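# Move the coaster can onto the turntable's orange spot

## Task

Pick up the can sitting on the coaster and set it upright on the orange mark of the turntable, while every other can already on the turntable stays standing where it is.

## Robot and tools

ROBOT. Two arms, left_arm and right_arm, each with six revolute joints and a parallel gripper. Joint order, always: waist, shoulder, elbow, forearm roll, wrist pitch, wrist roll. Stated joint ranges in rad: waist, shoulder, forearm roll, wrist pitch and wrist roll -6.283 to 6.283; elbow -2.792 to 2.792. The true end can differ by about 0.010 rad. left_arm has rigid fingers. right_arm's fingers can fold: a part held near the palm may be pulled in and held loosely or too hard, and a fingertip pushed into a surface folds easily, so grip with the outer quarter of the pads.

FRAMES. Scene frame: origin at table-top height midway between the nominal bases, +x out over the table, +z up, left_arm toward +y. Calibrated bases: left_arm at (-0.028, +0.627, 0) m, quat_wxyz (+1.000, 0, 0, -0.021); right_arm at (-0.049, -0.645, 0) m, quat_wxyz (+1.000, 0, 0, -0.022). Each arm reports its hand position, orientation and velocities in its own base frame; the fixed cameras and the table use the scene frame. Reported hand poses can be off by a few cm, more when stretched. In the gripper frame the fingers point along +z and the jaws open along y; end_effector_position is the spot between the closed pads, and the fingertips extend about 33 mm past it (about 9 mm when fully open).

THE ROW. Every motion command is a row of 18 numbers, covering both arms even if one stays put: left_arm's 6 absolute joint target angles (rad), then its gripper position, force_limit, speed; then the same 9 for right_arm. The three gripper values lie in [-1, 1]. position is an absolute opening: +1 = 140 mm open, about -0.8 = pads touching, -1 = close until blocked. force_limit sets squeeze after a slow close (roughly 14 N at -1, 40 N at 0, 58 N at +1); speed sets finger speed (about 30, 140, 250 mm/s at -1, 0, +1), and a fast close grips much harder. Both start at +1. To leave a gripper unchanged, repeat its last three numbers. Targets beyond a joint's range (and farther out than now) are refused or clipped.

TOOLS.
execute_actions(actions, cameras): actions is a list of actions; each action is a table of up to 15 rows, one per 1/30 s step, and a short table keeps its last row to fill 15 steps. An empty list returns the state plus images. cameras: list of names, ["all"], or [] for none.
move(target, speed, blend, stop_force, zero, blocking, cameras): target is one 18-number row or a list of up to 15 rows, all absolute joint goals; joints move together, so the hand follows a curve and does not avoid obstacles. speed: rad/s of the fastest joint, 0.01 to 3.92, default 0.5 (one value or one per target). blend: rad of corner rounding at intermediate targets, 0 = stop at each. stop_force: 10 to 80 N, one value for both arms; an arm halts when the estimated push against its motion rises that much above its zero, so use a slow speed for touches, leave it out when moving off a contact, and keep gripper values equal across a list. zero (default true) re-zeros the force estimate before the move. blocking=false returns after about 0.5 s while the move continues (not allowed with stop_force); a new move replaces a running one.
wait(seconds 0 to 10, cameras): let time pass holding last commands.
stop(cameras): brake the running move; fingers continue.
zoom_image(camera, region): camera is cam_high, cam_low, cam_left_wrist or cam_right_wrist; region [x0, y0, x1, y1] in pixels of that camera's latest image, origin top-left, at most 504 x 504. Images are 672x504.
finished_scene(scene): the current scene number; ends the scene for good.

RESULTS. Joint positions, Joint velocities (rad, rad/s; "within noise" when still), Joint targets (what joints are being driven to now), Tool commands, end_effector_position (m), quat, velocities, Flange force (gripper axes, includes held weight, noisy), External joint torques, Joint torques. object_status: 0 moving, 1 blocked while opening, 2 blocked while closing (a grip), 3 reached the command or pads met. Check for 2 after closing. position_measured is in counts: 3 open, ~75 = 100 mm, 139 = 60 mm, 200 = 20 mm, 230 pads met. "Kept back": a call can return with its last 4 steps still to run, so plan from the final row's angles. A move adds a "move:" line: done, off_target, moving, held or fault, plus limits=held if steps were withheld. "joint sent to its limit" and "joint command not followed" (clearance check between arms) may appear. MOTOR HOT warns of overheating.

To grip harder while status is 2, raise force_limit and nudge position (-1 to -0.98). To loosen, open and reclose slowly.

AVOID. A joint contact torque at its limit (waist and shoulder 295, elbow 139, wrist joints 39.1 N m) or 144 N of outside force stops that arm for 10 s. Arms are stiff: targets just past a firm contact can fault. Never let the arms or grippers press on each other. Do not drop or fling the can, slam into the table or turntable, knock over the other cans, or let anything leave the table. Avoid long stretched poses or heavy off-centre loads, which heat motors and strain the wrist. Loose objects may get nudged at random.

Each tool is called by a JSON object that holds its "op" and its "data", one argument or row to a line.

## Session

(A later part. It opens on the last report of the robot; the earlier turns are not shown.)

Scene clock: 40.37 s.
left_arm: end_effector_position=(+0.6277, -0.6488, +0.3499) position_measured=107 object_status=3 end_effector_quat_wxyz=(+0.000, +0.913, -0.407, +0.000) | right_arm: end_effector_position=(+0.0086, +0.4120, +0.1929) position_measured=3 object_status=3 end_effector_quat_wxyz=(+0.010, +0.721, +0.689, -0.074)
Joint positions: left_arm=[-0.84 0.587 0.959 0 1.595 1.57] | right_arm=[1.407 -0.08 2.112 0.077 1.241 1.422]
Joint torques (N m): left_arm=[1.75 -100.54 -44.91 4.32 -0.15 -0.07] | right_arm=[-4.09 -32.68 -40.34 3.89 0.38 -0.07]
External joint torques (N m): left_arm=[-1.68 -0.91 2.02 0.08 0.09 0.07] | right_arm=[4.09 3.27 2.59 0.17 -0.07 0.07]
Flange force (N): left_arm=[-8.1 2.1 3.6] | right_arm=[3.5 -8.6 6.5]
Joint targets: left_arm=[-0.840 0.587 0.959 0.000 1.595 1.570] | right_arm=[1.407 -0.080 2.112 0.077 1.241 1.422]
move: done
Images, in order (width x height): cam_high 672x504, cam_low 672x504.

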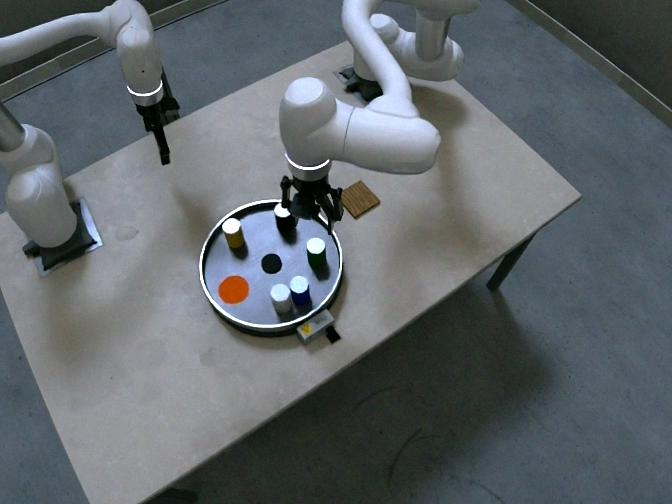

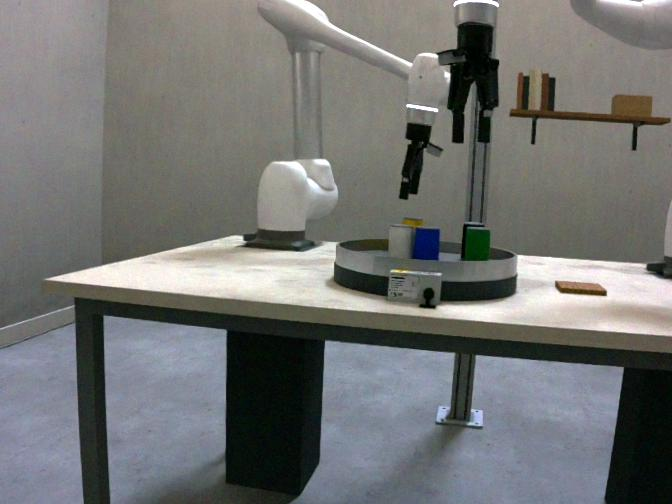

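{"op": "move", "data": {
  "target": [-0.8402,0.5868,0.9593,0,1.5955,1.57,0.18,0,0,1.407,-0.08,2.112,0.077,1.241,1.422,1,1,1],
  "speed": 0.3,
  "cameras": ["cam_left_wrist","cam_high"]
}}

{"op": "wait", "data": {
  "seconds": 2,
  "cameras": ["cam_left_wrist"]
}}

{"op": "wait", "data": {
  "seconds": 3.5,
  "cameras": ["cam_left_wrist","cam_high"]
}}

{"op": "zoom_image", "data": {
  "camera": "cam_high",
  "region": [190, 190, 350, 345]
}}

{"op": "wait", "data": {
  "seconds": 1,
  "cameras": ["cam_left_wrist"]
}}

{"op": "wait", "data": {
  "seconds": 0.6,
  "cameras": ["cam_left_wrist"]
}}

{"op": "wait", "data": {
  "seconds": 0.6,
  "cameras": ["cam_left_wrist"]
}}

Scene clock: 41.53 s.
left_arm: end_effector_position=(+0.6277, -0.6488, +0.3501) position_measured=107 object_status=3 end_effector_quat_wxyz=(+0.000, +0.913, -0.407, +0.000) | right_arm: end_effector_position=(+0.0086, +0.4120, +0.1929) position_measured=3 object_status=3 end_effector_quat_wxyz=(+0.010, +0.721, +0.689, -0.074)
Joint positions: left_arm=[-0.84 0.587 0.959 0 1.596 1.57] | right_arm=[1.407 -0.08 2.112 0.077 1.241 1.422]
Joint torques (N m): left_arm=[1.81 -100.3 -45.16 4.32 -0.24 -0.07] | right_arm=[-4.24 -32.77 -40.38 3.9 0.39 -0.06]
External joint torques (N m): left_arm=[-1.62 -1.27 2.22 0.09 0.19 0.07] | right_arm=[4.27 3.35 2.63 0.17 -0.08 0.05]
Flange force (N): left_arm=[-9.3 2.1 3.9] | right_arm=[3.6 -8.9 6.7]
Joint targets: left_arm=[-0.840 0.587 0.959 0.000 1.595 1.570] | right_arm=[1.407 -0.080 2.112 0.077 1.241 1.422]
move: done
Images, in order (width x height): cam_high 672x504, cam_left_wrist 672x504.

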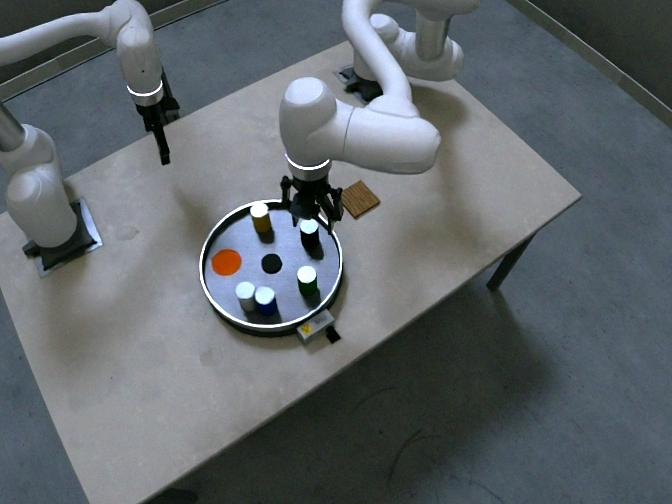

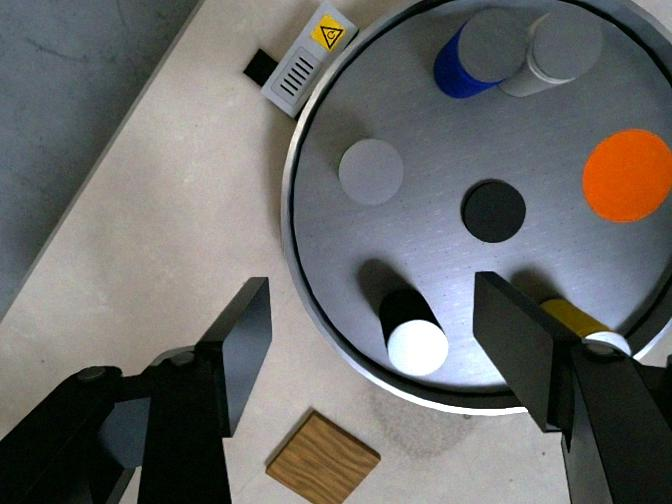

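Scene clock: 43.53 s.
left_arm: end_effector_position=(+0.6277, -0.6488, +0.3501) position_measured=107 object_status=3 end_effector_quat_wxyz=(+0.000, +0.913, -0.407, +0.000) | right_arm: end_effector_position=(+0.0086, +0.4120, +0.1929) position_measured=3 object_status=3 end_effector_quat_wxyz=(+0.010, +0.721, +0.689, -0.074)
Joint positions: left_arm=[-0.84 0.587 0.959 0 1.596 1.57] | right_arm=[1.407 -0.08 2.112 0.077 1.241 1.422]
Joint torques (N m): left_arm=[1.63 -100.05 -45.2 4.33 -0.23 -0.18] | right_arm=[-4.2 -32.7 -40.35 3.87 0.41 -0.08]
External joint torques (N m): left_arm=[-1.37 -1.47 2.29 0.08 0.17 0.18] | right_arm=[4.19 3.29 2.58 0.2 -0.1 0.07]
Flange force (N): left_arm=[-10.0 1.7 4.0] | right_arm=[3.5 -8.8 6.6]
Joint targets: left_arm=[-0.840 0.587 0.959 0.000 1.595 1.570] | right_arm=[1.407 -0.080 2.112 0.077 1.241 1.422]
Tool commands: left_gripper/position=+0.18 left_gripper/force_limit=+0.0 left_gripper/speed=+0.0 right_gripper/position=+1.0 right_gripper/force_limit=+1.0 right_gripper/speed=+1.0
wait: 2.00 s; at rest by 0.17 s
Images, in order (width x height): cam_left_wrist 672x504.

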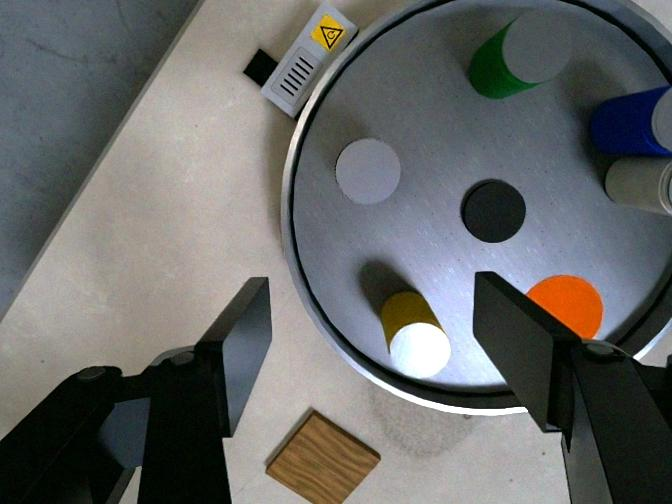

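Scene clock: 47.03 s.
left_arm: end_effector_position=(+0.6277, -0.6489, +0.3501) position_measured=107 object_status=3 end_effector_quat_wxyz=(+0.000, +0.913, -0.407, +0.000) | right_arm: end_effector_position=(+0.0086, +0.4120, +0.1929) position_measured=3 object_status=3 end_effector_quat_wxyz=(+0.010, +0.721, +0.689, -0.074)
Joint positions: left_arm=[-0.84 0.587 0.959 0 1.596 1.57] | right_arm=[1.407 -0.08 2.112 0.077 1.241 1.422]
Joint torques (N m): left_arm=[2.17 -100.55 -45.33 4.42 -0.25 -0.03] | right_arm=[-4.31 -32.82 -40.37 3.89 0.38 -0.04]
External joint torques (N m): left_arm=[-2.51 -1.14 2.32 -0.02 0.19 0.03] | right_arm=[4.32 3.37 2.55 0.19 -0.08 0.04]
Flange force (N): left_arm=[-9.4 3.1 4.1] | right_arm=[3.7 -9.0 6.6]
Joint targets: left_arm=[-0.840 0.587 0.959 0.000 1.595 1.570] | right_arm=[1.407 -0.080 2.112 0.077 1.241 1.422]
Tool commands: left_gripper/position=+0.18 left_gripper/force_limit=+0.0 left_gripper/speed=+0.0 right_gripper/position=+1.0 right_gripper/force_limit=+1.0 right_gripper/speed=+1.0
wait: 3.50 s; at rest by 0.17 s
Images, in order (width x height): cam_high 672x504, cam_left_wrist 672x504.

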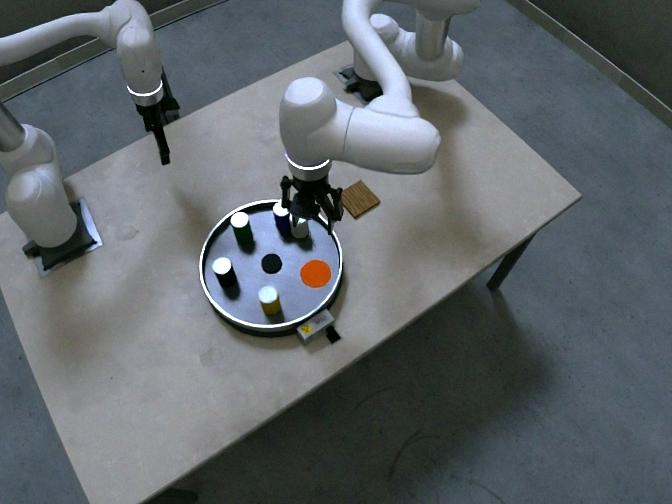

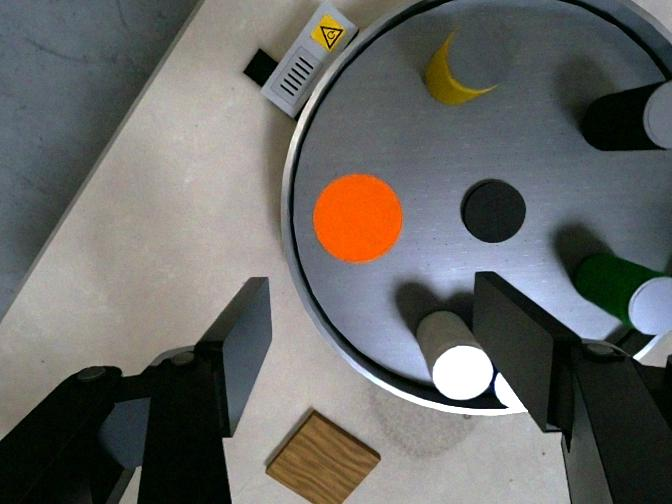

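Scaled by 3.150 from the camera's 672x504 image, which has a finer 960x720 frame.

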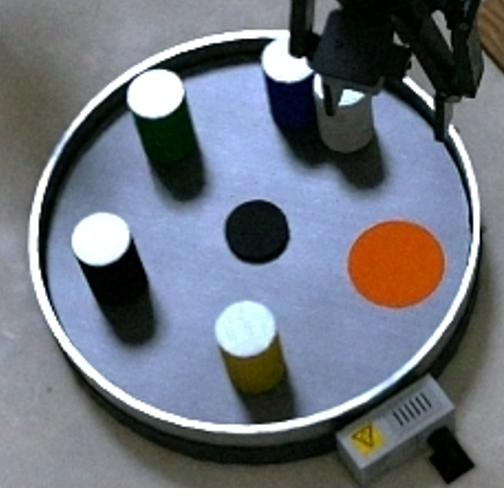

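Scene clock: 48.03 s.
left_arm: end_effector_position=(+0.6277, -0.6489, +0.3501) position_measured=107 object_status=3 end_effector_quat_wxyz=(+0.000, +0.913, -0.407, +0.000) | right_arm: end_effector_position=(+0.0086, +0.4120, +0.1929) position_measured=3 object_status=3 end_effector_quat_wxyz=(+0.010, +0.721, +0.689, -0.074)
Joint positions: left_arm=[-0.84 0.587 0.959 0 1.596 1.57] | right_arm=[1.407 -0.08 2.112 0.077 1.241 1.422]
Joint torques (N m): left_arm=[2.02 -100.07 -45.3 4.29 -0.12 -0.12] | right_arm=[-4.28 -32.64 -40.32 3.9 0.36 -0.04]
External joint torques (N m): left_arm=[-1.84 -1.04 2.5 0.11 0.06 0.12] | right_arm=[4.29 3.2 2.52 0.17 -0.05 0.04]
Flange force (N): left_arm=[-9.9 2.3 4.6] | right_arm=[3.5 -9.0 6.4]
Joint targets: left_arm=[-0.840 0.587 0.959 0.000 1.595 1.570] | right_arm=[1.407 -0.080 2.112 0.077 1.241 1.422]
Tool commands: left_gripper/position=+0.18 left_gripper/force_limit=+0.0 left_gripper/speed=+0.0 right_gripper/position=+1.0 right_gripper/force_limit=+1.0 right_gripper/speed=+1.0
wait: 1.00 s; at rest by 0.17 s
Images, in order (width x height): cam_left_wrist 672x504.

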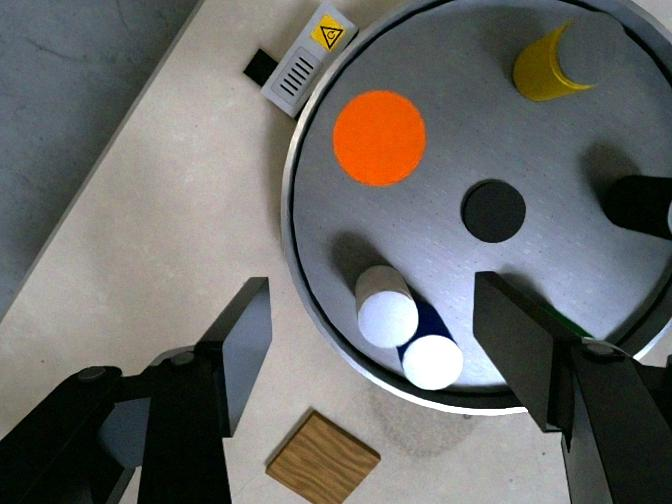

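Scene clock: 48.63 s.
left_arm: end_effector_position=(+0.6277, -0.6489, +0.3501) position_measured=107 object_status=3 end_effector_quat_wxyz=(+0.000, +0.913, -0.407, +0.000) | right_arm: end_effector_position=(+0.0086, +0.4120, +0.1929) position_measured=3 object_status=3 end_effector_quat_wxyz=(+0.010, +0.721, +0.689, -0.074)
Joint positions: left_arm=[-0.84 0.587 0.959 0 1.596 1.57] | right_arm=[1.407 -0.08 2.112 0.077 1.241 1.422]
Joint torques (N m): left_arm=[2.22 -100.03 -45.35 4.27 -0.17 -0.07] | right_arm=[-4.24 -32.51 -40.3 3.89 0.37 -0.03]
External joint torques (N m): left_arm=[-2.24 -1.24 2.5 0.12 0.1 0.07] | right_arm=[4.24 3.07 2.5 0.18 -0.06 0.03]
Flange force (N): left_arm=[-10.3 2.8 4.5] | right_arm=[3.3 -8.9 6.3]
Joint targets: left_arm=[-0.840 0.587 0.959 0.000 1.595 1.570] | right_arm=[1.407 -0.080 2.112 0.077 1.241 1.422]
Tool commands: left_gripper/position=+0.18 left_gripper/force_limit=+0.0 left_gripper/speed=+0.0 right_gripper/position=+1.0 right_gripper/force_limit=+1.0 right_gripper/speed=+1.0
wait: 0.60 s; at rest by 0.17 s
Images, in order (width x height): cam_left_wrist 672x504.

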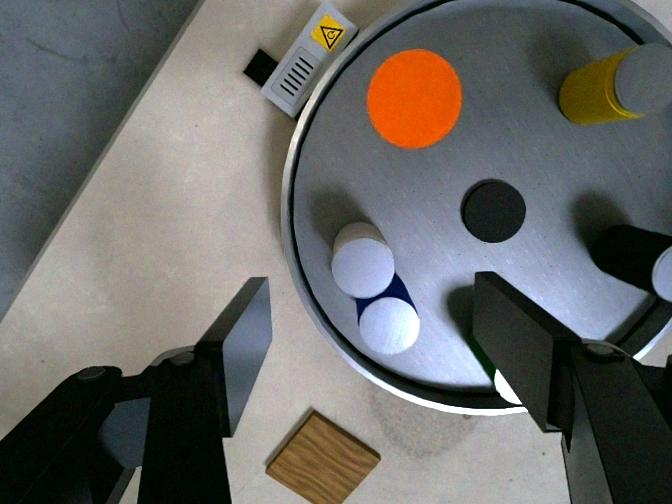

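Scene clock: 49.23 s.
left_arm: end_effector_position=(+0.6277, -0.6489, +0.3501) position_measured=107 object_status=3 end_effector_quat_wxyz=(+0.000, +0.913, -0.407, +0.000) | right_arm: end_effector_position=(+0.0086, +0.4120, +0.1929) position_measured=3 object_status=3 end_effector_quat_wxyz=(+0.010, +0.721, +0.689, -0.074)
Joint positions: left_arm=[-0.84 0.587 0.959 0 1.596 1.57] | right_arm=[1.407 -0.08 2.112 0.077 1.241 1.422]
Joint torques (N m): left_arm=[2.06 -100.69 -45.25 4.36 -0.19 -0.05] | right_arm=[-4.23 -32.78 -40.33 3.88 0.41 -0.05]
External joint torques (N m): left_arm=[-1.97 -0.95 2.28 0.05 0.13 0.05] | right_arm=[4.23 3.34 2.48 0.2 -0.1 0.04]
Flange force (N): left_arm=[-9.0 2.5 4.1] | right_arm=[3.8 -8.8 6.5]
Joint targets: left_arm=[-0.840 0.587 0.959 0.000 1.595 1.570] | right_arm=[1.407 -0.080 2.112 0.077 1.241 1.422]
Tool commands: left_gripper/position=+0.18 left_gripper/force_limit=+0.0 left_gripper/speed=+0.0 right_gripper/position=+1.0 right_gripper/force_limit=+1.0 right_gripper/speed=+1.0
wait: 0.60 s; at rest by 0.17 s
Images, in order (width x height): cam_left_wrist 672x504.

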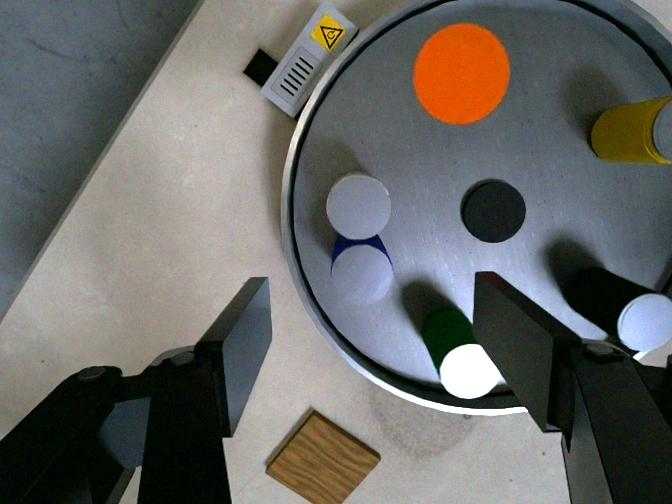

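{"op": "move", "data": {
  "target": [
    [-0.8415,0.5498,1.2166,0,1.3752,1.57,0.18,0,0,1.407,-0.08,2.112,0.077,1.241,1.422,1,1,1],
    [-0.8415,0.6058,1.3446,0,1.1912,1.57,0.18,0,0,1.407,-0.08,2.112,0.077,1.241,1.422,1,1,1]
  ],
  "speed": 0.3,
  "cameras": ["cam_left_wrist","cam_high"]
}}

{"op": "wait", "data": {
  "seconds": 0.6,
  "cameras": ["cam_left_wrist"]
}}

Scene clock: 52.10 s.
left_arm: end_effector_position=(+0.6069, -0.6274, +0.1226) position_measured=107 object_status=3 end_effector_quat_wxyz=(+0.000, +0.913, -0.408, +0.000) | right_arm: end_effector_position=(+0.0086, +0.4120, +0.1929) position_measured=3 object_status=3 end_effector_quat_wxyz=(+0.010, +0.721, +0.689, -0.074)
Joint positions: left_arm=[-0.842 0.606 1.345 0 1.191 1.57] | right_arm=[1.407 -0.08 2.112 0.077 1.241 1.422]
Joint torques (N m): left_arm=[1.62 -98.7 -42.45 3.99 -0.25 -0.08] | right_arm=[-4.24 -32.63 -40.23 3.9 0.38 -0.04]
External joint torques (N m): left_arm=[-1.57 -1.4 2.55 0.11 0.19 0.08] | right_arm=[4.27 3.22 2.5 0.17 -0.07 0.04]
Flange force (N): left_arm=[-8.6 2.0 1.1] | right_arm=[3.5 -8.9 6.4]
Joint targets: left_arm=[-0.842 0.606 1.345 0.000 1.191 1.570] | right_arm=[1.407 -0.080 2.112 0.077 1.241 1.422]
move: done
Images, in order (width x height): cam_high 672x504, cam_left_wrist 672x504.

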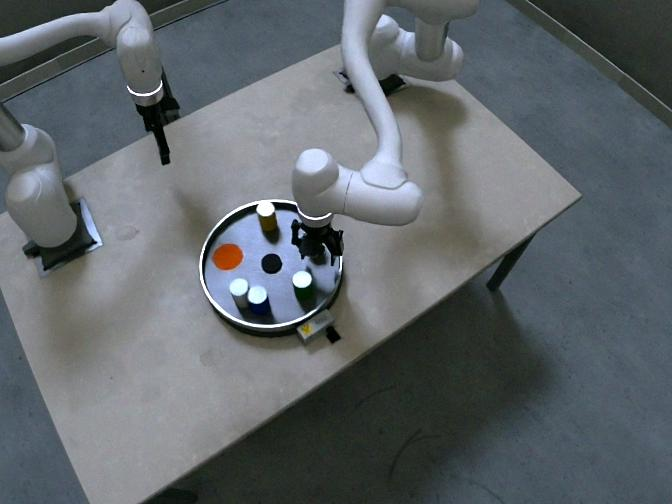

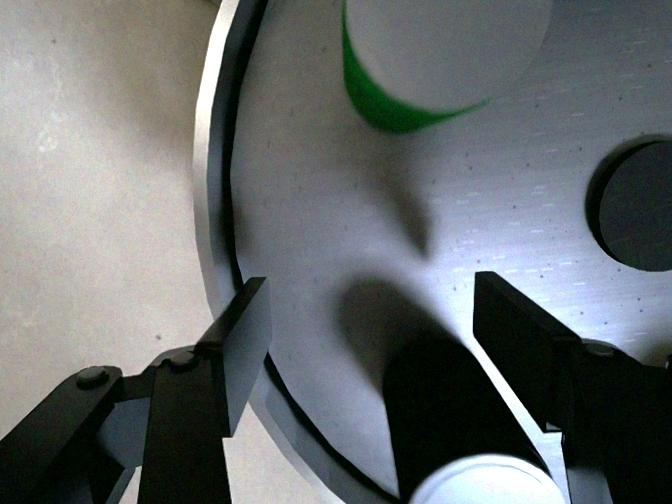

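Scene clock: 52.70 s.
left_arm: end_effector_position=(+0.6069, -0.6274, +0.1225) position_measured=107 object_status=3 end_effector_quat_wxyz=(+0.000, +0.913, -0.408, +0.000) | right_arm: end_effector_position=(+0.0086, +0.4120, +0.1929) position_measured=3 object_status=3 end_effector_quat_wxyz=(+0.010, +0.721, +0.689, -0.074)
Joint positions: left_arm=[-0.842 0.606 1.345 0 1.191 1.57] | right_arm=[1.407 -0.08 2.112 0.077 1.241 1.422]
Joint torques (N m): left_arm=[2.57 -99.06 -42.16 4.04 -0.19 -0.07] | right_arm=[-4.26 -32.72 -40.29 3.88 0.4 -0.08]
External joint torques (N m): left_arm=[-2.49 -0.48 2.47 0.04 0.13 0.07] | right_arm=[4.27 3.28 2.47 0.2 -0.1 0.08]
Flange force (N): left_arm=[-7.0 3.0 1.7] | right_arm=[3.7 -9.0 6.4]
Joint targets: left_arm=[-0.842 0.606 1.345 0.000 1.191 1.570] | right_arm=[1.407 -0.080 2.112 0.077 1.241 1.422]
Tool commands: left_gripper/position=+0.18 left_gripper/force_limit=+0.0 left_gripper/speed=+0.0 right_gripper/position=+1.0 right_gripper/force_limit=+1.0 right_gripper/speed=+1.0
wait: 0.60 s; at rest by 0.17 s
Images, in order (width x height): cam_left_wrist 672x504.

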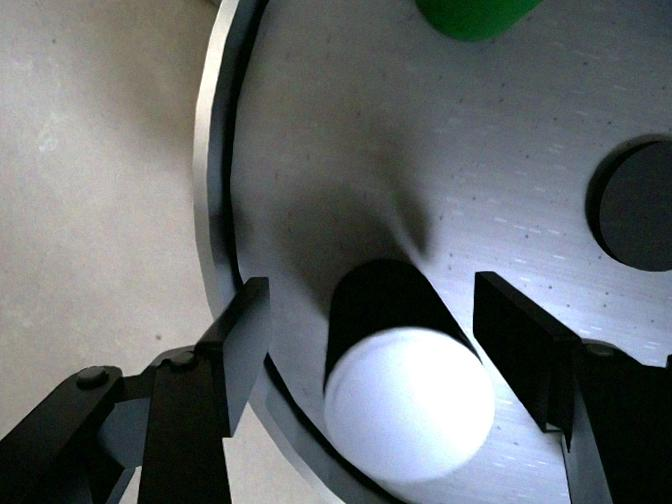

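{"op": "wait", "data": {
  "seconds": 5.88
}}

{"op": "move", "data": {
  "target": [
    [-0.8386,0.7184,1.1508,0,1.2724,1.57,-1,0,-0.7,1.407,-0.08,2.112,0.077,1.241,1.422,1,1,1],
    [-0.8364,0.7971,0.7799,0,1.5646,1.57,-1,0,-0.7,1.407,-0.08,2.112,0.077,1.241,1.422,1,1,1]
  ],
  "speed": [0.225,0.5],
  "blend": [0.03,0],
  "cameras": ["cam_low","cam_left_wrist","cam_high"]
}}

{"op": "move", "data": {
  "target": [-0.8402,0.6012,1.1336,0,1.4068,1.57,-1,0,-0.7,1.407,-0.08,2.112,0.077,1.241,1.422,1,1,1],
  "speed": 0.4,
  "cameras": ["cam_low","cam_left_wrist","cam_high"]
}}

{"op": "zoom_image", "data": {
  "camera": "cam_low",
  "region": [400, 140, 520, 270]
}}

Scene clock: 58.83 s.
left_arm: end_effector_position=(+0.6069, -0.6274, +0.1225) position_measured=107 object_status=3 end_effector_quat_wxyz=(+0.000, +0.913, -0.408, +0.000) | right_arm: end_effector_position=(+0.0086, +0.4120, +0.1929) position_measured=3 object_status=3 end_effector_quat_wxyz=(+0.010, +0.721, +0.689, -0.074)
Joint positions: left_arm=[-0.842 0.606 1.345 0 1.191 1.57] | right_arm=[1.407 -0.08 2.112 0.077 1.241 1.422]
Joint torques (N m): left_arm=[2.22 -98.91 -42.16 4.03 -0.19 -0.09] | right_arm=[-4.23 -32.53 -40.29 3.85 0.37 -0.08]
External joint torques (N m): left_arm=[-2.02 -1.14 2.31 0.06 0.13 0.09] | right_arm=[4.23 3.12 2.54 0.21 -0.06 0.07]
Flange force (N): left_arm=[-7.6 2.5 1.2] | right_arm=[3.3 -8.9 6.4]
Joint targets: left_arm=[-0.842 0.606 1.345 0.000 1.191 1.570] | right_arm=[1.407 -0.080 2.112 0.077 1.241 1.422]
Tool commands: left_gripper/position=+0.18 left_gripper/force_limit=+0.0 left_gripper/speed=+0.0 right_gripper/position=+1.0 right_gripper/force_limit=+1.0 right_gripper/speed=+1.0
wait: 5.90 s; at rest from the start

Scene clock: 60.83 s.
left_arm: end_effector_position=(+0.6974, -0.7209, +0.2497) position_measured=153 object_status=2 end_effector_quat_wxyz=(+0.000, +0.914, -0.406, +0.000) | right_arm: end_effector_position=(+0.0086, +0.4120, +0.1929) position_measured=3 object_status=3 end_effector_quat_wxyz=(+0.010, +0.721, +0.689, -0.074)
Joint positions: left_arm=[-0.836 0.797 0.78 0 1.565 1.57] | right_arm=[1.407 -0.08 2.112 0.077 1.241 1.422]
Joint torques (N m): left_arm=[1.79 -118.46 -46.57 4.32 -0.16 -0.09] | right_arm=[-4.33 -32.51 -40.12 3.88 0.39 -0.03]
External joint torques (N m): left_arm=[-1.52 -0.2 3.64 0.09 0.11 0.09] | right_arm=[4.33 3.07 2.29 0.18 -0.09 0.03]
Flange force (N): left_arm=[-15.3 1.9 6.2] | right_arm=[3.6 -9.1 6.0]
Joint targets: left_arm=[-0.836 0.797 0.780 0.000 1.565 1.570] | right_arm=[1.407 -0.080 2.112 0.077 1.241 1.422]
move: done
Images, in order (width x height): cam_high 672x504, cam_low 672x504, cam_left_wrist 672x504.

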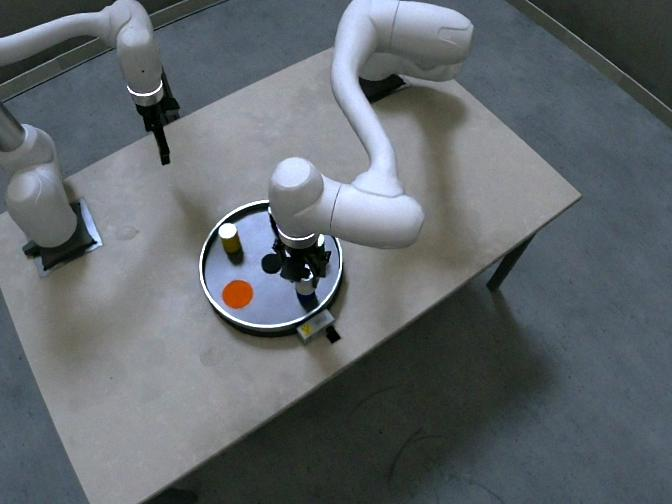

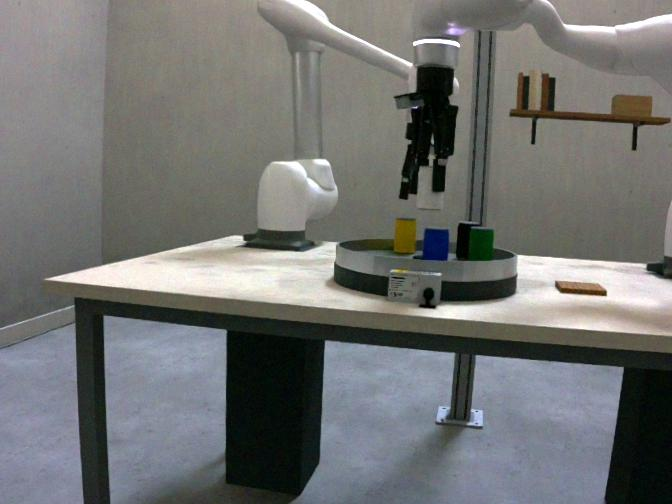

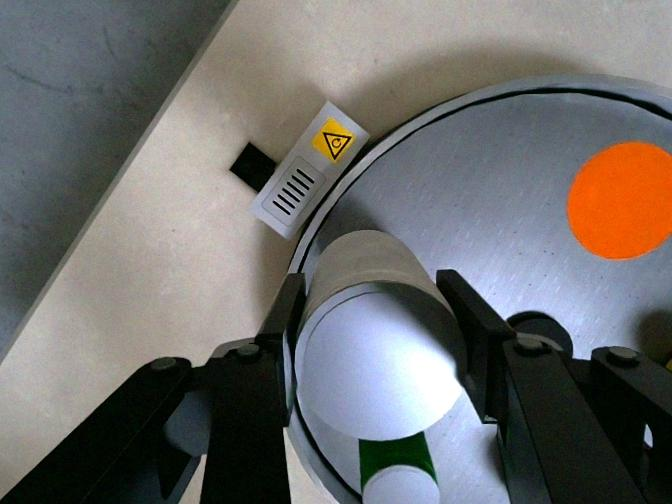

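Scene clock: 62.10 s.
left_arm: end_effector_position=(+0.6278, -0.6489, +0.2400) position_measured=153 object_status=2 end_effector_quat_wxyz=(+0.000, +0.913, -0.407, +0.000) | right_arm: end_effector_position=(+0.0086, +0.4120, +0.1929) position_measured=3 object_status=3 end_effector_quat_wxyz=(+0.010, +0.721, +0.689, -0.074)
Joint positions: left_arm=[-0.84 0.601 1.134 0 1.407 1.57] | right_arm=[1.407 -0.08 2.112 0.077 1.241 1.422]
Joint torques (N m): left_arm=[1.51 -102.97 -45.27 4.28 -0.21 -0.08] | right_arm=[-4.01 -32.59 -40.3 3.88 0.39 -0.08]
External joint torques (N m): left_arm=[-1.88 1.16 3 0.04 0.15 0.08] | right_arm=[4.01 3.22 2.62 0.18 -0.08 0.07]
Flange force (N): left_arm=[-6.4 2.2 4.1] | right_arm=[3.3 -8.4 6.5]
Joint targets: left_arm=[-0.840 0.601 1.134 0.000 1.407 1.570] | right_arm=[1.407 -0.080 2.112 0.077 1.241 1.422]
move: done
Images, in order (width x height): cam_high 672x504, cam_low 672x504, cam_left_wrist 672x504.

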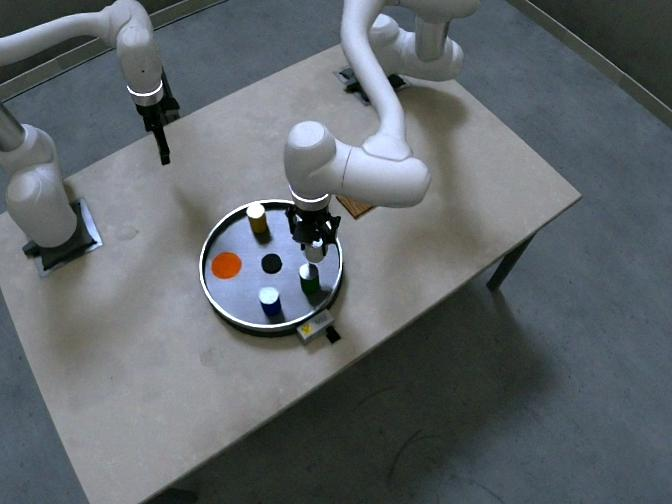

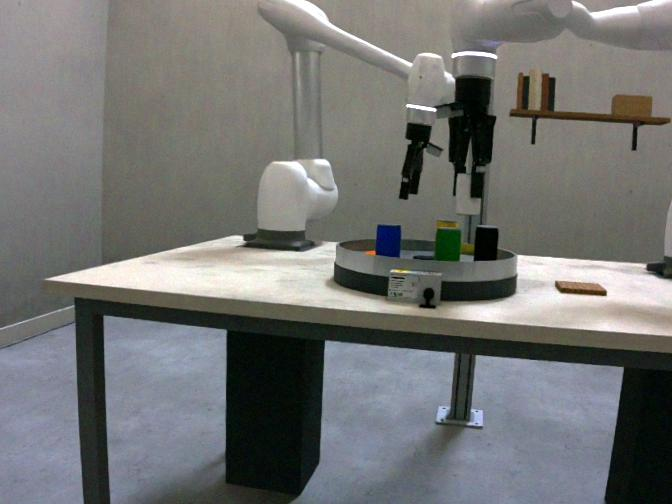

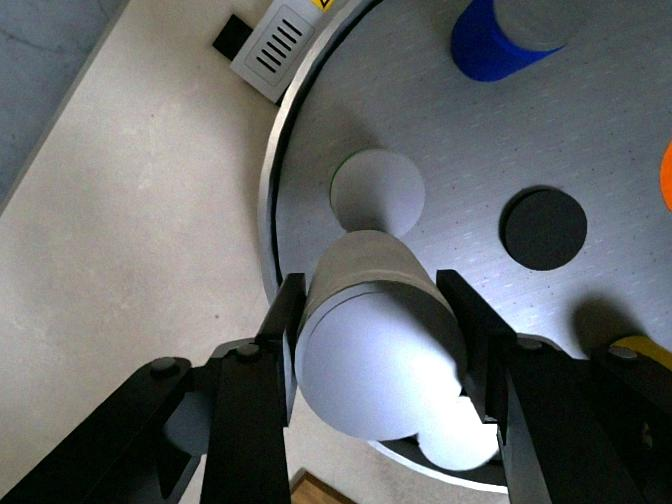

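Scaled by 3.877 from the camera's 672x504 image, which has a finer 960x720 frame.

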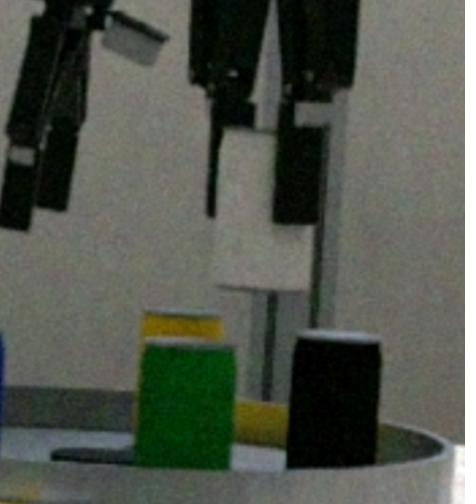

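{"op": "wait", "data": {
  "seconds": 4.02
}}

{"op": "move", "data": {
  "target": [-0.8402,0.6495,1.2600,0,1.2321,1.57,-1,0,-0.7,1.407,-0.08,2.112,0.077,1.241,1.422,1,1,1],
  "speed": 0.22
}}

{"op": "execute_actions", "data": {
  "actions": [
    [[-0.8402,0.6495,1.2600,0,1.2321,1.57,0.18,0,0,1.407,-0.08,2.112,0.077,1.241,1.422,1,1,1]]
  ]
}}

{"op": "move", "data": {
  "target": [-0.8402,0.5868,0.9593,0,1.5955,1.57,0.18,0,0,1.407,-0.08,2.112,0.077,1.241,1.422,1,1,1],
  "speed": 0.5,
  "cameras": ["cam_high","cam_low","cam_left_wrist"]
}}

{"op": "zoom_image", "data": {
  "camera": "cam_high",
  "region": [190, 190, 350, 345]
}}

{"op": "wait", "data": {
  "seconds": 7.2,
  "cameras": ["cam_left_wrist"]
}}

{"op": "wait", "data": {
  "seconds": 1,
  "cameras": ["cam_left_wrist","cam_high"]
}}

{"op": "zoom_image", "data": {
  "camera": "cam_high",
  "region": [190, 190, 350, 345]
}}

{"op": "wait", "data": {
  "seconds": 1,
  "cameras": ["cam_left_wrist"]
}}

Scene clock: 67.20 s.
left_arm: end_effector_position=(+0.6277, -0.6489, +0.2400) position_measured=153 object_status=2 end_effector_quat_wxyz=(+0.000, +0.913, -0.407, +0.000) | right_arm: end_effector_position=(+0.0086, +0.4120, +0.1929) position_measured=3 object_status=3 end_effector_quat_wxyz=(+0.010, +0.721, +0.689, -0.074)
Joint positions: left_arm=[-0.84 0.601 1.134 0 1.407 1.57] | right_arm=[1.407 -0.08 2.112 0.077 1.241 1.422]
Joint torques (N m): left_arm=[2.36 -102.08 -45.62 4.25 -0.19 -0.14] | right_arm=[-4.11 -32.56 -40.22 3.87 0.38 -0.05]
External joint torques (N m): left_arm=[-2.81 0.33 3.39 0.07 0.14 0.14] | right_arm=[4.12 3.14 2.46 0.2 -0.07 0.04]
Flange force (N): left_arm=[-9.0 3.3 4.4] | right_arm=[3.4 -8.6 6.3]
Joint targets: left_arm=[-0.840 0.601 1.134 0.000 1.407 1.570] | right_arm=[1.407 -0.080 2.112 0.077 1.241 1.422]
Tool commands: left_gripper/position=-1.0 left_gripper/force_limit=+0.0 left_gripper/speed=-0.7 right_gripper/position=+1.0 right_gripper/force_limit=+1.0 right_gripper/speed=+1.0
wait: 4.03 s; at rest from the start

Scene clock: 68.37 s.
left_arm: end_effector_position=(+0.6278, -0.6489, +0.1281) position_measured=153 object_status=2 end_effector_quat_wxyz=(+0.000, +0.913, -0.407, +0.000) | right_arm: end_effector_position=(+0.0086, +0.4120, +0.1929) position_measured=3 object_status=3 end_effector_quat_wxyz=(+0.010, +0.721, +0.689, -0.074)
Joint positions: left_arm=[-0.84 0.649 1.26 0 1.232 1.57] | right_arm=[1.407 -0.08 2.112 0.077 1.241 1.422]
Joint torques (N m): left_arm=[1.78 -104.7 -43.71 4.16 -0.14 -0.13] | right_arm=[-4.3 -32.67 -40.29 3.89 0.4 -0.06]
External joint torques (N m): left_arm=[-2.09 -0.37 3.01 0.01 0.09 0.13] | right_arm=[4.31 3.22 2.5 0.18 -0.1 0.05]
Flange force (N): left_arm=[-8.7 2.5 2.5] | right_arm=[3.6 -9.0 6.4]
Joint targets: left_arm=[-0.840 0.649 1.260 0.000 1.232 1.570] | right_arm=[1.407 -0.080 2.112 0.077 1.241 1.422]
move: done

Scene clock: 68.73 s.
left_arm: end_effector_position=(+0.6277, -0.6489, +0.1280) position_measured=107 object_status=0 end_effector_quat_wxyz=(+0.000, +0.913, -0.407, +0.000) | right_arm: end_effector_position=(+0.0086, +0.4120, +0.1929) position_measured=3 object_status=3 end_effector_quat_wxyz=(+0.010, +0.721, +0.689, -0.074)
Joint positions: left_arm=[-0.84 0.649 1.26 0 1.232 1.57] | right_arm=[1.407 -0.08 2.112 0.077 1.241 1.422]
Joint torques (N m): left_arm=[1.84 -102.64 -42.6 4.07 -0.24 -0.05] | right_arm=[-4.47 -32.65 -40.31 3.89 0.4 -0.06]
External joint torques (N m): left_arm=[-1.76 -2.24 1.98 0.09 0.18 0.05] | right_arm=[4.47 3.21 2.5 0.19 -0.09 0.06]
Flange force (N): left_arm=[-8.8 2.2 0.3] | right_arm=[3.6 -9.4 6.5]
Joint targets: left_arm=[-0.840 0.649 1.260 0.000 1.232 1.570] | right_arm=[1.407 -0.080 2.112 0.077 1.241 1.422]
Kept back: 4 steps.
Step readings (joint positions of left_arm | right_arm):
0: [-0.840 0.649 1.260 0.000 1.232 1.570] | [1.407 -0.080 2.112 0.077 1.241 1.422]
1: [-0.840 0.649 1.260 0.000 1.232 1.570] | [1.407 -0.080 2.112 0.077 1.241 1.422]
2: [-0.840 0.649 1.260 0.000 1.232 1.570] | [1.407 -0.080 2.112 0.077 1.241 1.422]
4: [-0.840 0.649 1.260 0.000 1.232 1.570] | [1.407 -0.080 2.112 0.077 1.241 1.422]
8: [-0.840 0.649 1.260 0.000 1.232 1.570] | [1.407 -0.080 2.112 0.077 1.241 1.422]

Scene clock: 70.20 s.
left_arm: end_effector_position=(+0.6277, -0.6489, +0.3499) position_measured=107 object_status=3 end_effector_quat_wxyz=(+0.000, +0.913, -0.407, +0.000) | right_arm: end_effector_position=(+0.0086, +0.4120, +0.1929) position_measured=3 object_status=3 end_effector_quat_wxyz=(+0.010, +0.721, +0.689, -0.074)
Joint positions: left_arm=[-0.84 0.587 0.959 0 1.595 1.57] | right_arm=[1.407 -0.08 2.112 0.077 1.241 1.422]
Joint torques (N m): left_arm=[1.24 -100.23 -45.43 4.3 -0.28 -0.09] | right_arm=[-4.12 -32.78 -40.26 3.87 0.38 -0.05]
External joint torques (N m): left_arm=[-0.97 -2.05 2.27 0.14 0.22 0.09] | right_arm=[4.12 3.37 2.53 0.2 -0.07 0.05]
Flange force (N): left_arm=[-11.0 1.4 3.9] | right_arm=[3.7 -8.6 6.5]
Joint targets: left_arm=[-0.840 0.587 0.959 0.000 1.595 1.570] | right_arm=[1.407 -0.080 2.112 0.077 1.241 1.422]
move: done
Images, in order (width x height): cam_high 672x504, cam_low 672x504, cam_left_wrist 672x504.

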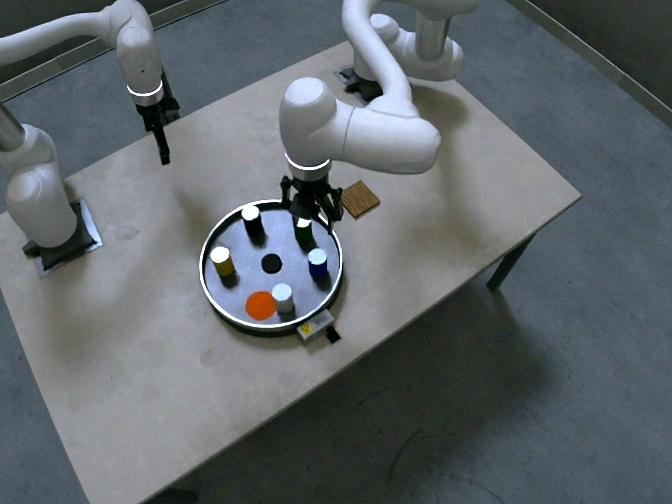

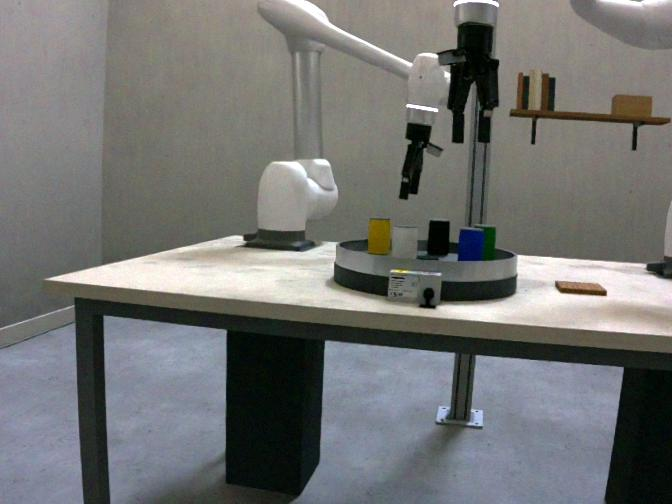

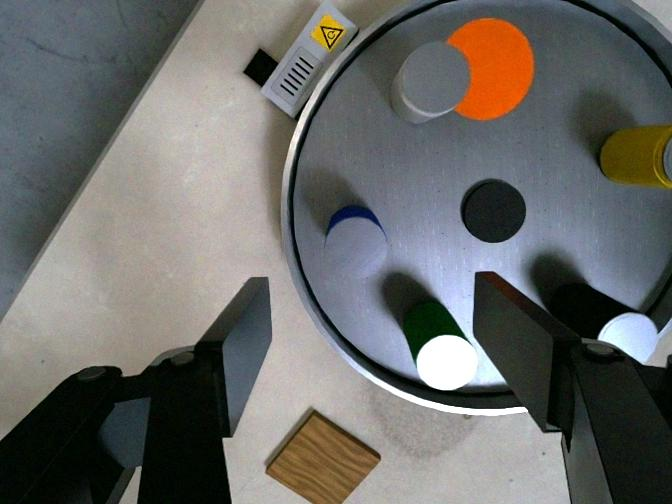

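Scaled by 3.150 from the camera's 672x504 image, which has a finer 960x720 frame.

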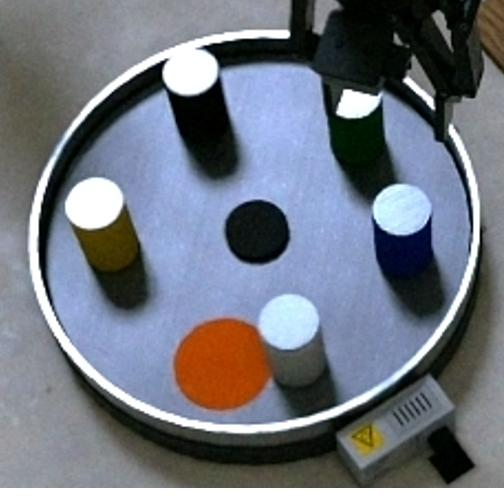

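Scene clock: 77.40 s.
left_arm: end_effector_position=(+0.6277, -0.6489, +0.3501) position_measured=107 object_status=3 end_effector_quat_wxyz=(+0.000, +0.913, -0.407, +0.000) | right_arm: end_effector_position=(+0.0086, +0.4120, +0.1929) position_measured=3 object_status=3 end_effector_quat_wxyz=(+0.010, +0.721, +0.689, -0.074)
Joint positions: left_arm=[-0.84 0.587 0.959 0 1.596 1.57] | right_arm=[1.407 -0.08 2.112 0.077 1.241 1.422]
Joint torques (N m): left_arm=[1.61 -100.66 -45.29 4.29 -0.15 -0.09] | right_arm=[-4.26 -32.58 -40.28 3.9 0.4 -0.06]
External joint torques (N m): left_arm=[-1.97 -0.85 2.34 0.1 0.1 0.09] | right_arm=[4.23 3.19 2.51 0.17 -0.1 0.05]
Flange force (N): left_arm=[-9.0 2.4 4.2] | right_arm=[3.5 -8.9 6.4]
Joint targets: left_arm=[-0.840 0.587 0.959 0.000 1.595 1.570] | right_arm=[1.407 -0.080 2.112 0.077 1.241 1.422]
Tool commands: left_gripper/position=+0.18 left_gripper/force_limit=+0.0 left_gripper/speed=+0.0 right_gripper/position=+1.0 right_gripper/force_limit=+1.0 right_gripper/speed=+1.0
wait: 7.20 s; at rest by 0.17 s
Images, in order (width x height): cam_left_wrist 672x504.

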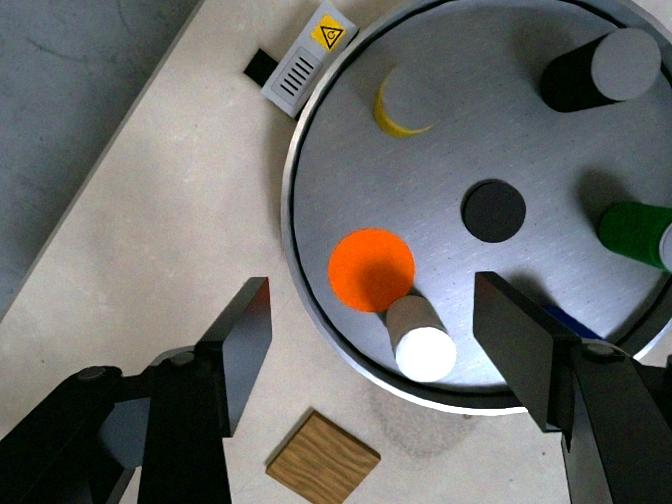

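Scene clock: 78.40 s.
left_arm: end_effector_position=(+0.6277, -0.6489, +0.3501) position_measured=107 object_status=3 end_effector_quat_wxyz=(+0.000, +0.913, -0.407, +0.000) | right_arm: end_effector_position=(+0.0086, +0.4120, +0.1929) position_measured=3 object_status=3 end_effector_quat_wxyz=(+0.010, +0.721, +0.689, -0.074)
Joint positions: left_arm=[-0.84 0.587 0.959 0 1.596 1.57] | right_arm=[1.407 -0.08 2.112 0.077 1.241 1.422]
Joint torques (N m): left_arm=[2 -100.22 -44.98 4.41 -0.21 -0.19] | right_arm=[-4.42 -32.71 -40.22 3.89 0.38 -0.04]
External joint torques (N m): left_arm=[-2.35 -1.8 1.88 0 0.15 0.19] | right_arm=[4.41 3.26 2.41 0.19 -0.07 0.03]
Flange force (N): left_arm=[-9.3 2.7 3.3] | right_arm=[3.8 -9.2 6.3]
Joint targets: left_arm=[-0.840 0.587 0.959 0.000 1.595 1.570] | right_arm=[1.407 -0.080 2.112 0.077 1.241 1.422]
Tool commands: left_gripper/position=+0.18 left_gripper/force_limit=+0.0 left_gripper/speed=+0.0 right_gripper/position=+1.0 right_gripper/force_limit=+1.0 right_gripper/speed=+1.0
wait: 1.00 s; at rest by 0.17 s
Images, in order (width x height): cam_high 672x504, cam_left_wrist 672x504.

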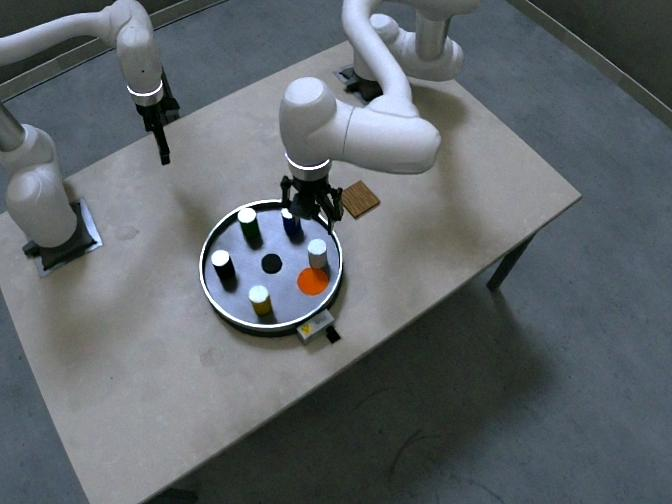

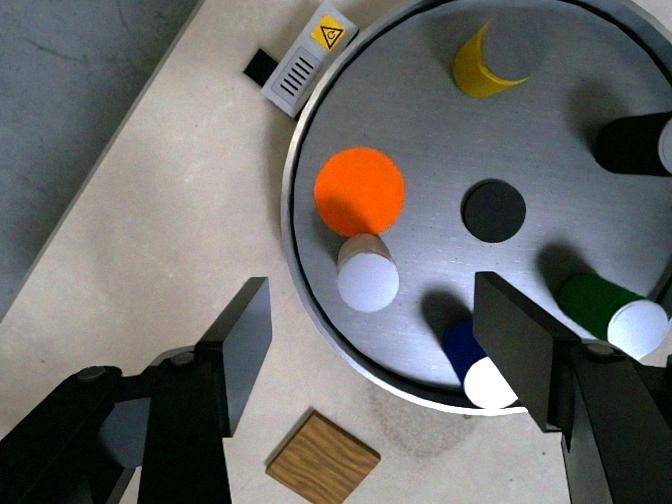

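Scaled by 3.150 from the camera's 672x504 image, which has a finer 960x720 frame.

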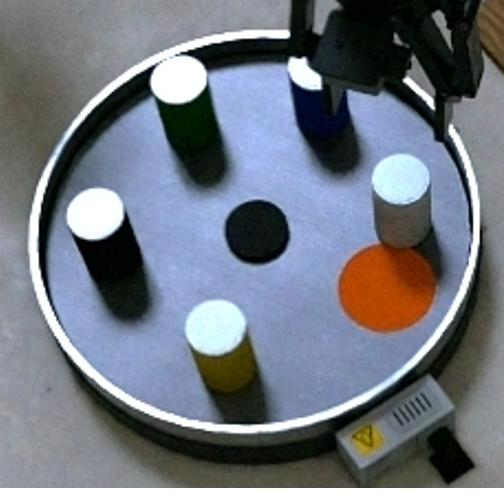

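Scene clock: 79.40 s.
left_arm: end_effector_position=(+0.6277, -0.6489, +0.3501) position_measured=107 object_status=3 end_effector_quat_wxyz=(+0.000, +0.913, -0.407, +0.000) | right_arm: end_effector_position=(+0.0086, +0.4120, +0.1929) position_measured=3 object_status=3 end_effector_quat_wxyz=(+0.010, +0.721, +0.689, -0.074)
Joint positions: left_arm=[-0.84 0.587 0.959 0 1.596 1.57] | right_arm=[1.407 -0.08 2.112 0.077 1.241 1.422]
Joint torques (N m): left_arm=[1.73 -100.53 -45.17 4.29 -0.14 -0.11] | right_arm=[-4.39 -32.52 -40.3 3.91 0.39 -0.06]
External joint torques (N m): left_arm=[-2 -0.95 2.25 0.1 0.08 0.11] | right_arm=[4.38 3.15 2.67 0.14 -0.08 0.05]
Flange force (N): left_arm=[-8.9 2.4 4.1] | right_arm=[3.2 -9.2 6.6]
Joint targets: left_arm=[-0.840 0.587 0.959 0.000 1.595 1.570] | right_arm=[1.407 -0.080 2.112 0.077 1.241 1.422]
Tool commands: left_gripper/position=+0.18 left_gripper/force_limit=+0.0 left_gripper/speed=+0.0 right_gripper/position=+1.0 right_gripper/force_limit=+1.0 right_gripper/speed=+1.0
wait: 1.00 s; at rest by 0.17 s
Images, in order (width x height): cam_left_wrist 672x504.

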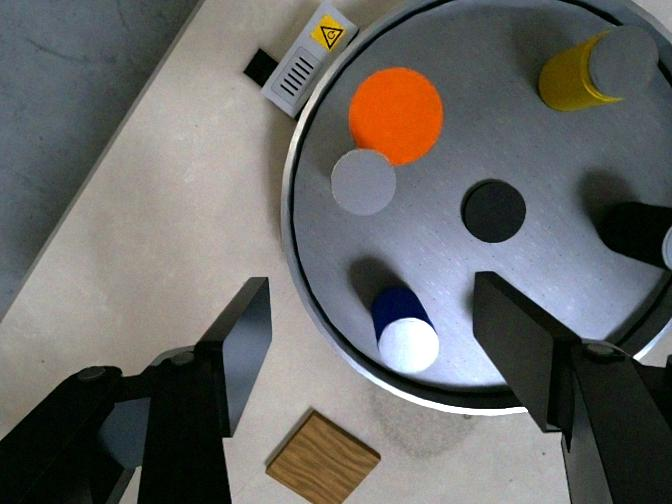

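{"op": "move", "data": {
  "target": [
    [-0.8415,0.5498,1.2166,0,1.3752,1.57,0.18,0,0,1.407,-0.08,2.112,0.077,1.241,1.422,1,1,1],
    [-0.8415,0.6058,1.3446,0,1.1912,1.57,0.18,0,0,1.407,-0.08,2.112,0.077,1.241,1.422,1,1,1]
  ],
  "speed": 0.3
}}

{"op": "wait", "data": {
  "seconds": 2
}}

Scene clock: 81.97 s.
left_arm: end_effector_position=(+0.6069, -0.6274, +0.1226) position_measured=107 object_status=3 end_effector_quat_wxyz=(+0.000, +0.913, -0.408, +0.000) | right_arm: end_effector_position=(+0.0086, +0.4120, +0.1929) position_measured=3 object_status=3 end_effector_quat_wxyz=(+0.010, +0.721, +0.689, -0.074)
Joint positions: left_arm=[-0.842 0.606 1.345 0 1.191 1.57] | right_arm=[1.407 -0.08 2.112 0.077 1.241 1.422]
Joint torques (N m): left_arm=[1.22 -99.51 -42.21 3.97 -0.19 -0.04] | right_arm=[-4.1 -32.43 -40.21 3.89 0.4 -0.01]
External joint torques (N m): left_arm=[-1.73 -0.99 2.14 0.12 0.12 0.04] | right_arm=[4.09 3.02 2.4 0.18 -0.1 0.01]
Flange force (N): left_arm=[-6.9 2.2 1.1] | right_arm=[3.3 -8.5 6.1]
Joint targets: left_arm=[-0.842 0.606 1.345 0.000 1.191 1.570] | right_arm=[1.407 -0.080 2.112 0.077 1.241 1.422]
move: done

Scene clock: 83.97 s.
left_arm: end_effector_position=(+0.6069, -0.6274, +0.1225) position_measured=107 object_status=3 end_effector_quat_wxyz=(+0.000, +0.913, -0.408, +0.000) | right_arm: end_effector_position=(+0.0086, +0.4120, +0.1929) position_measured=3 object_status=3 end_effector_quat_wxyz=(+0.010, +0.721, +0.689, -0.074)
Joint positions: left_arm=[-0.842 0.606 1.345 0 1.191 1.57] | right_arm=[1.407 -0.08 2.112 0.077 1.241 1.422]
Joint torques (N m): left_arm=[2 -98.82 -42.03 3.96 -0.12 -0.16] | right_arm=[-4.39 -32.59 -40.23 3.89 0.39 -0.08]
External joint torques (N m): left_arm=[-1.39 -1.47 2.14 0.14 0.07 0.16] | right_arm=[4.39 3.16 2.46 0.18 -0.09 0.07]
Flange force (N): left_arm=[-7.7 1.7 0.9] | right_arm=[3.5 -9.3 6.3]
Joint targets: left_arm=[-0.842 0.606 1.345 0.000 1.191 1.570] | right_arm=[1.407 -0.080 2.112 0.077 1.241 1.422]
Tool commands: left_gripper/position=+0.18 left_gripper/force_limit=+0.0 left_gripper/speed=+0.0 right_gripper/position=+1.0 right_gripper/force_limit=+1.0 right_gripper/speed=+1.0
wait: 2.00 s; at rest by 0.17 s


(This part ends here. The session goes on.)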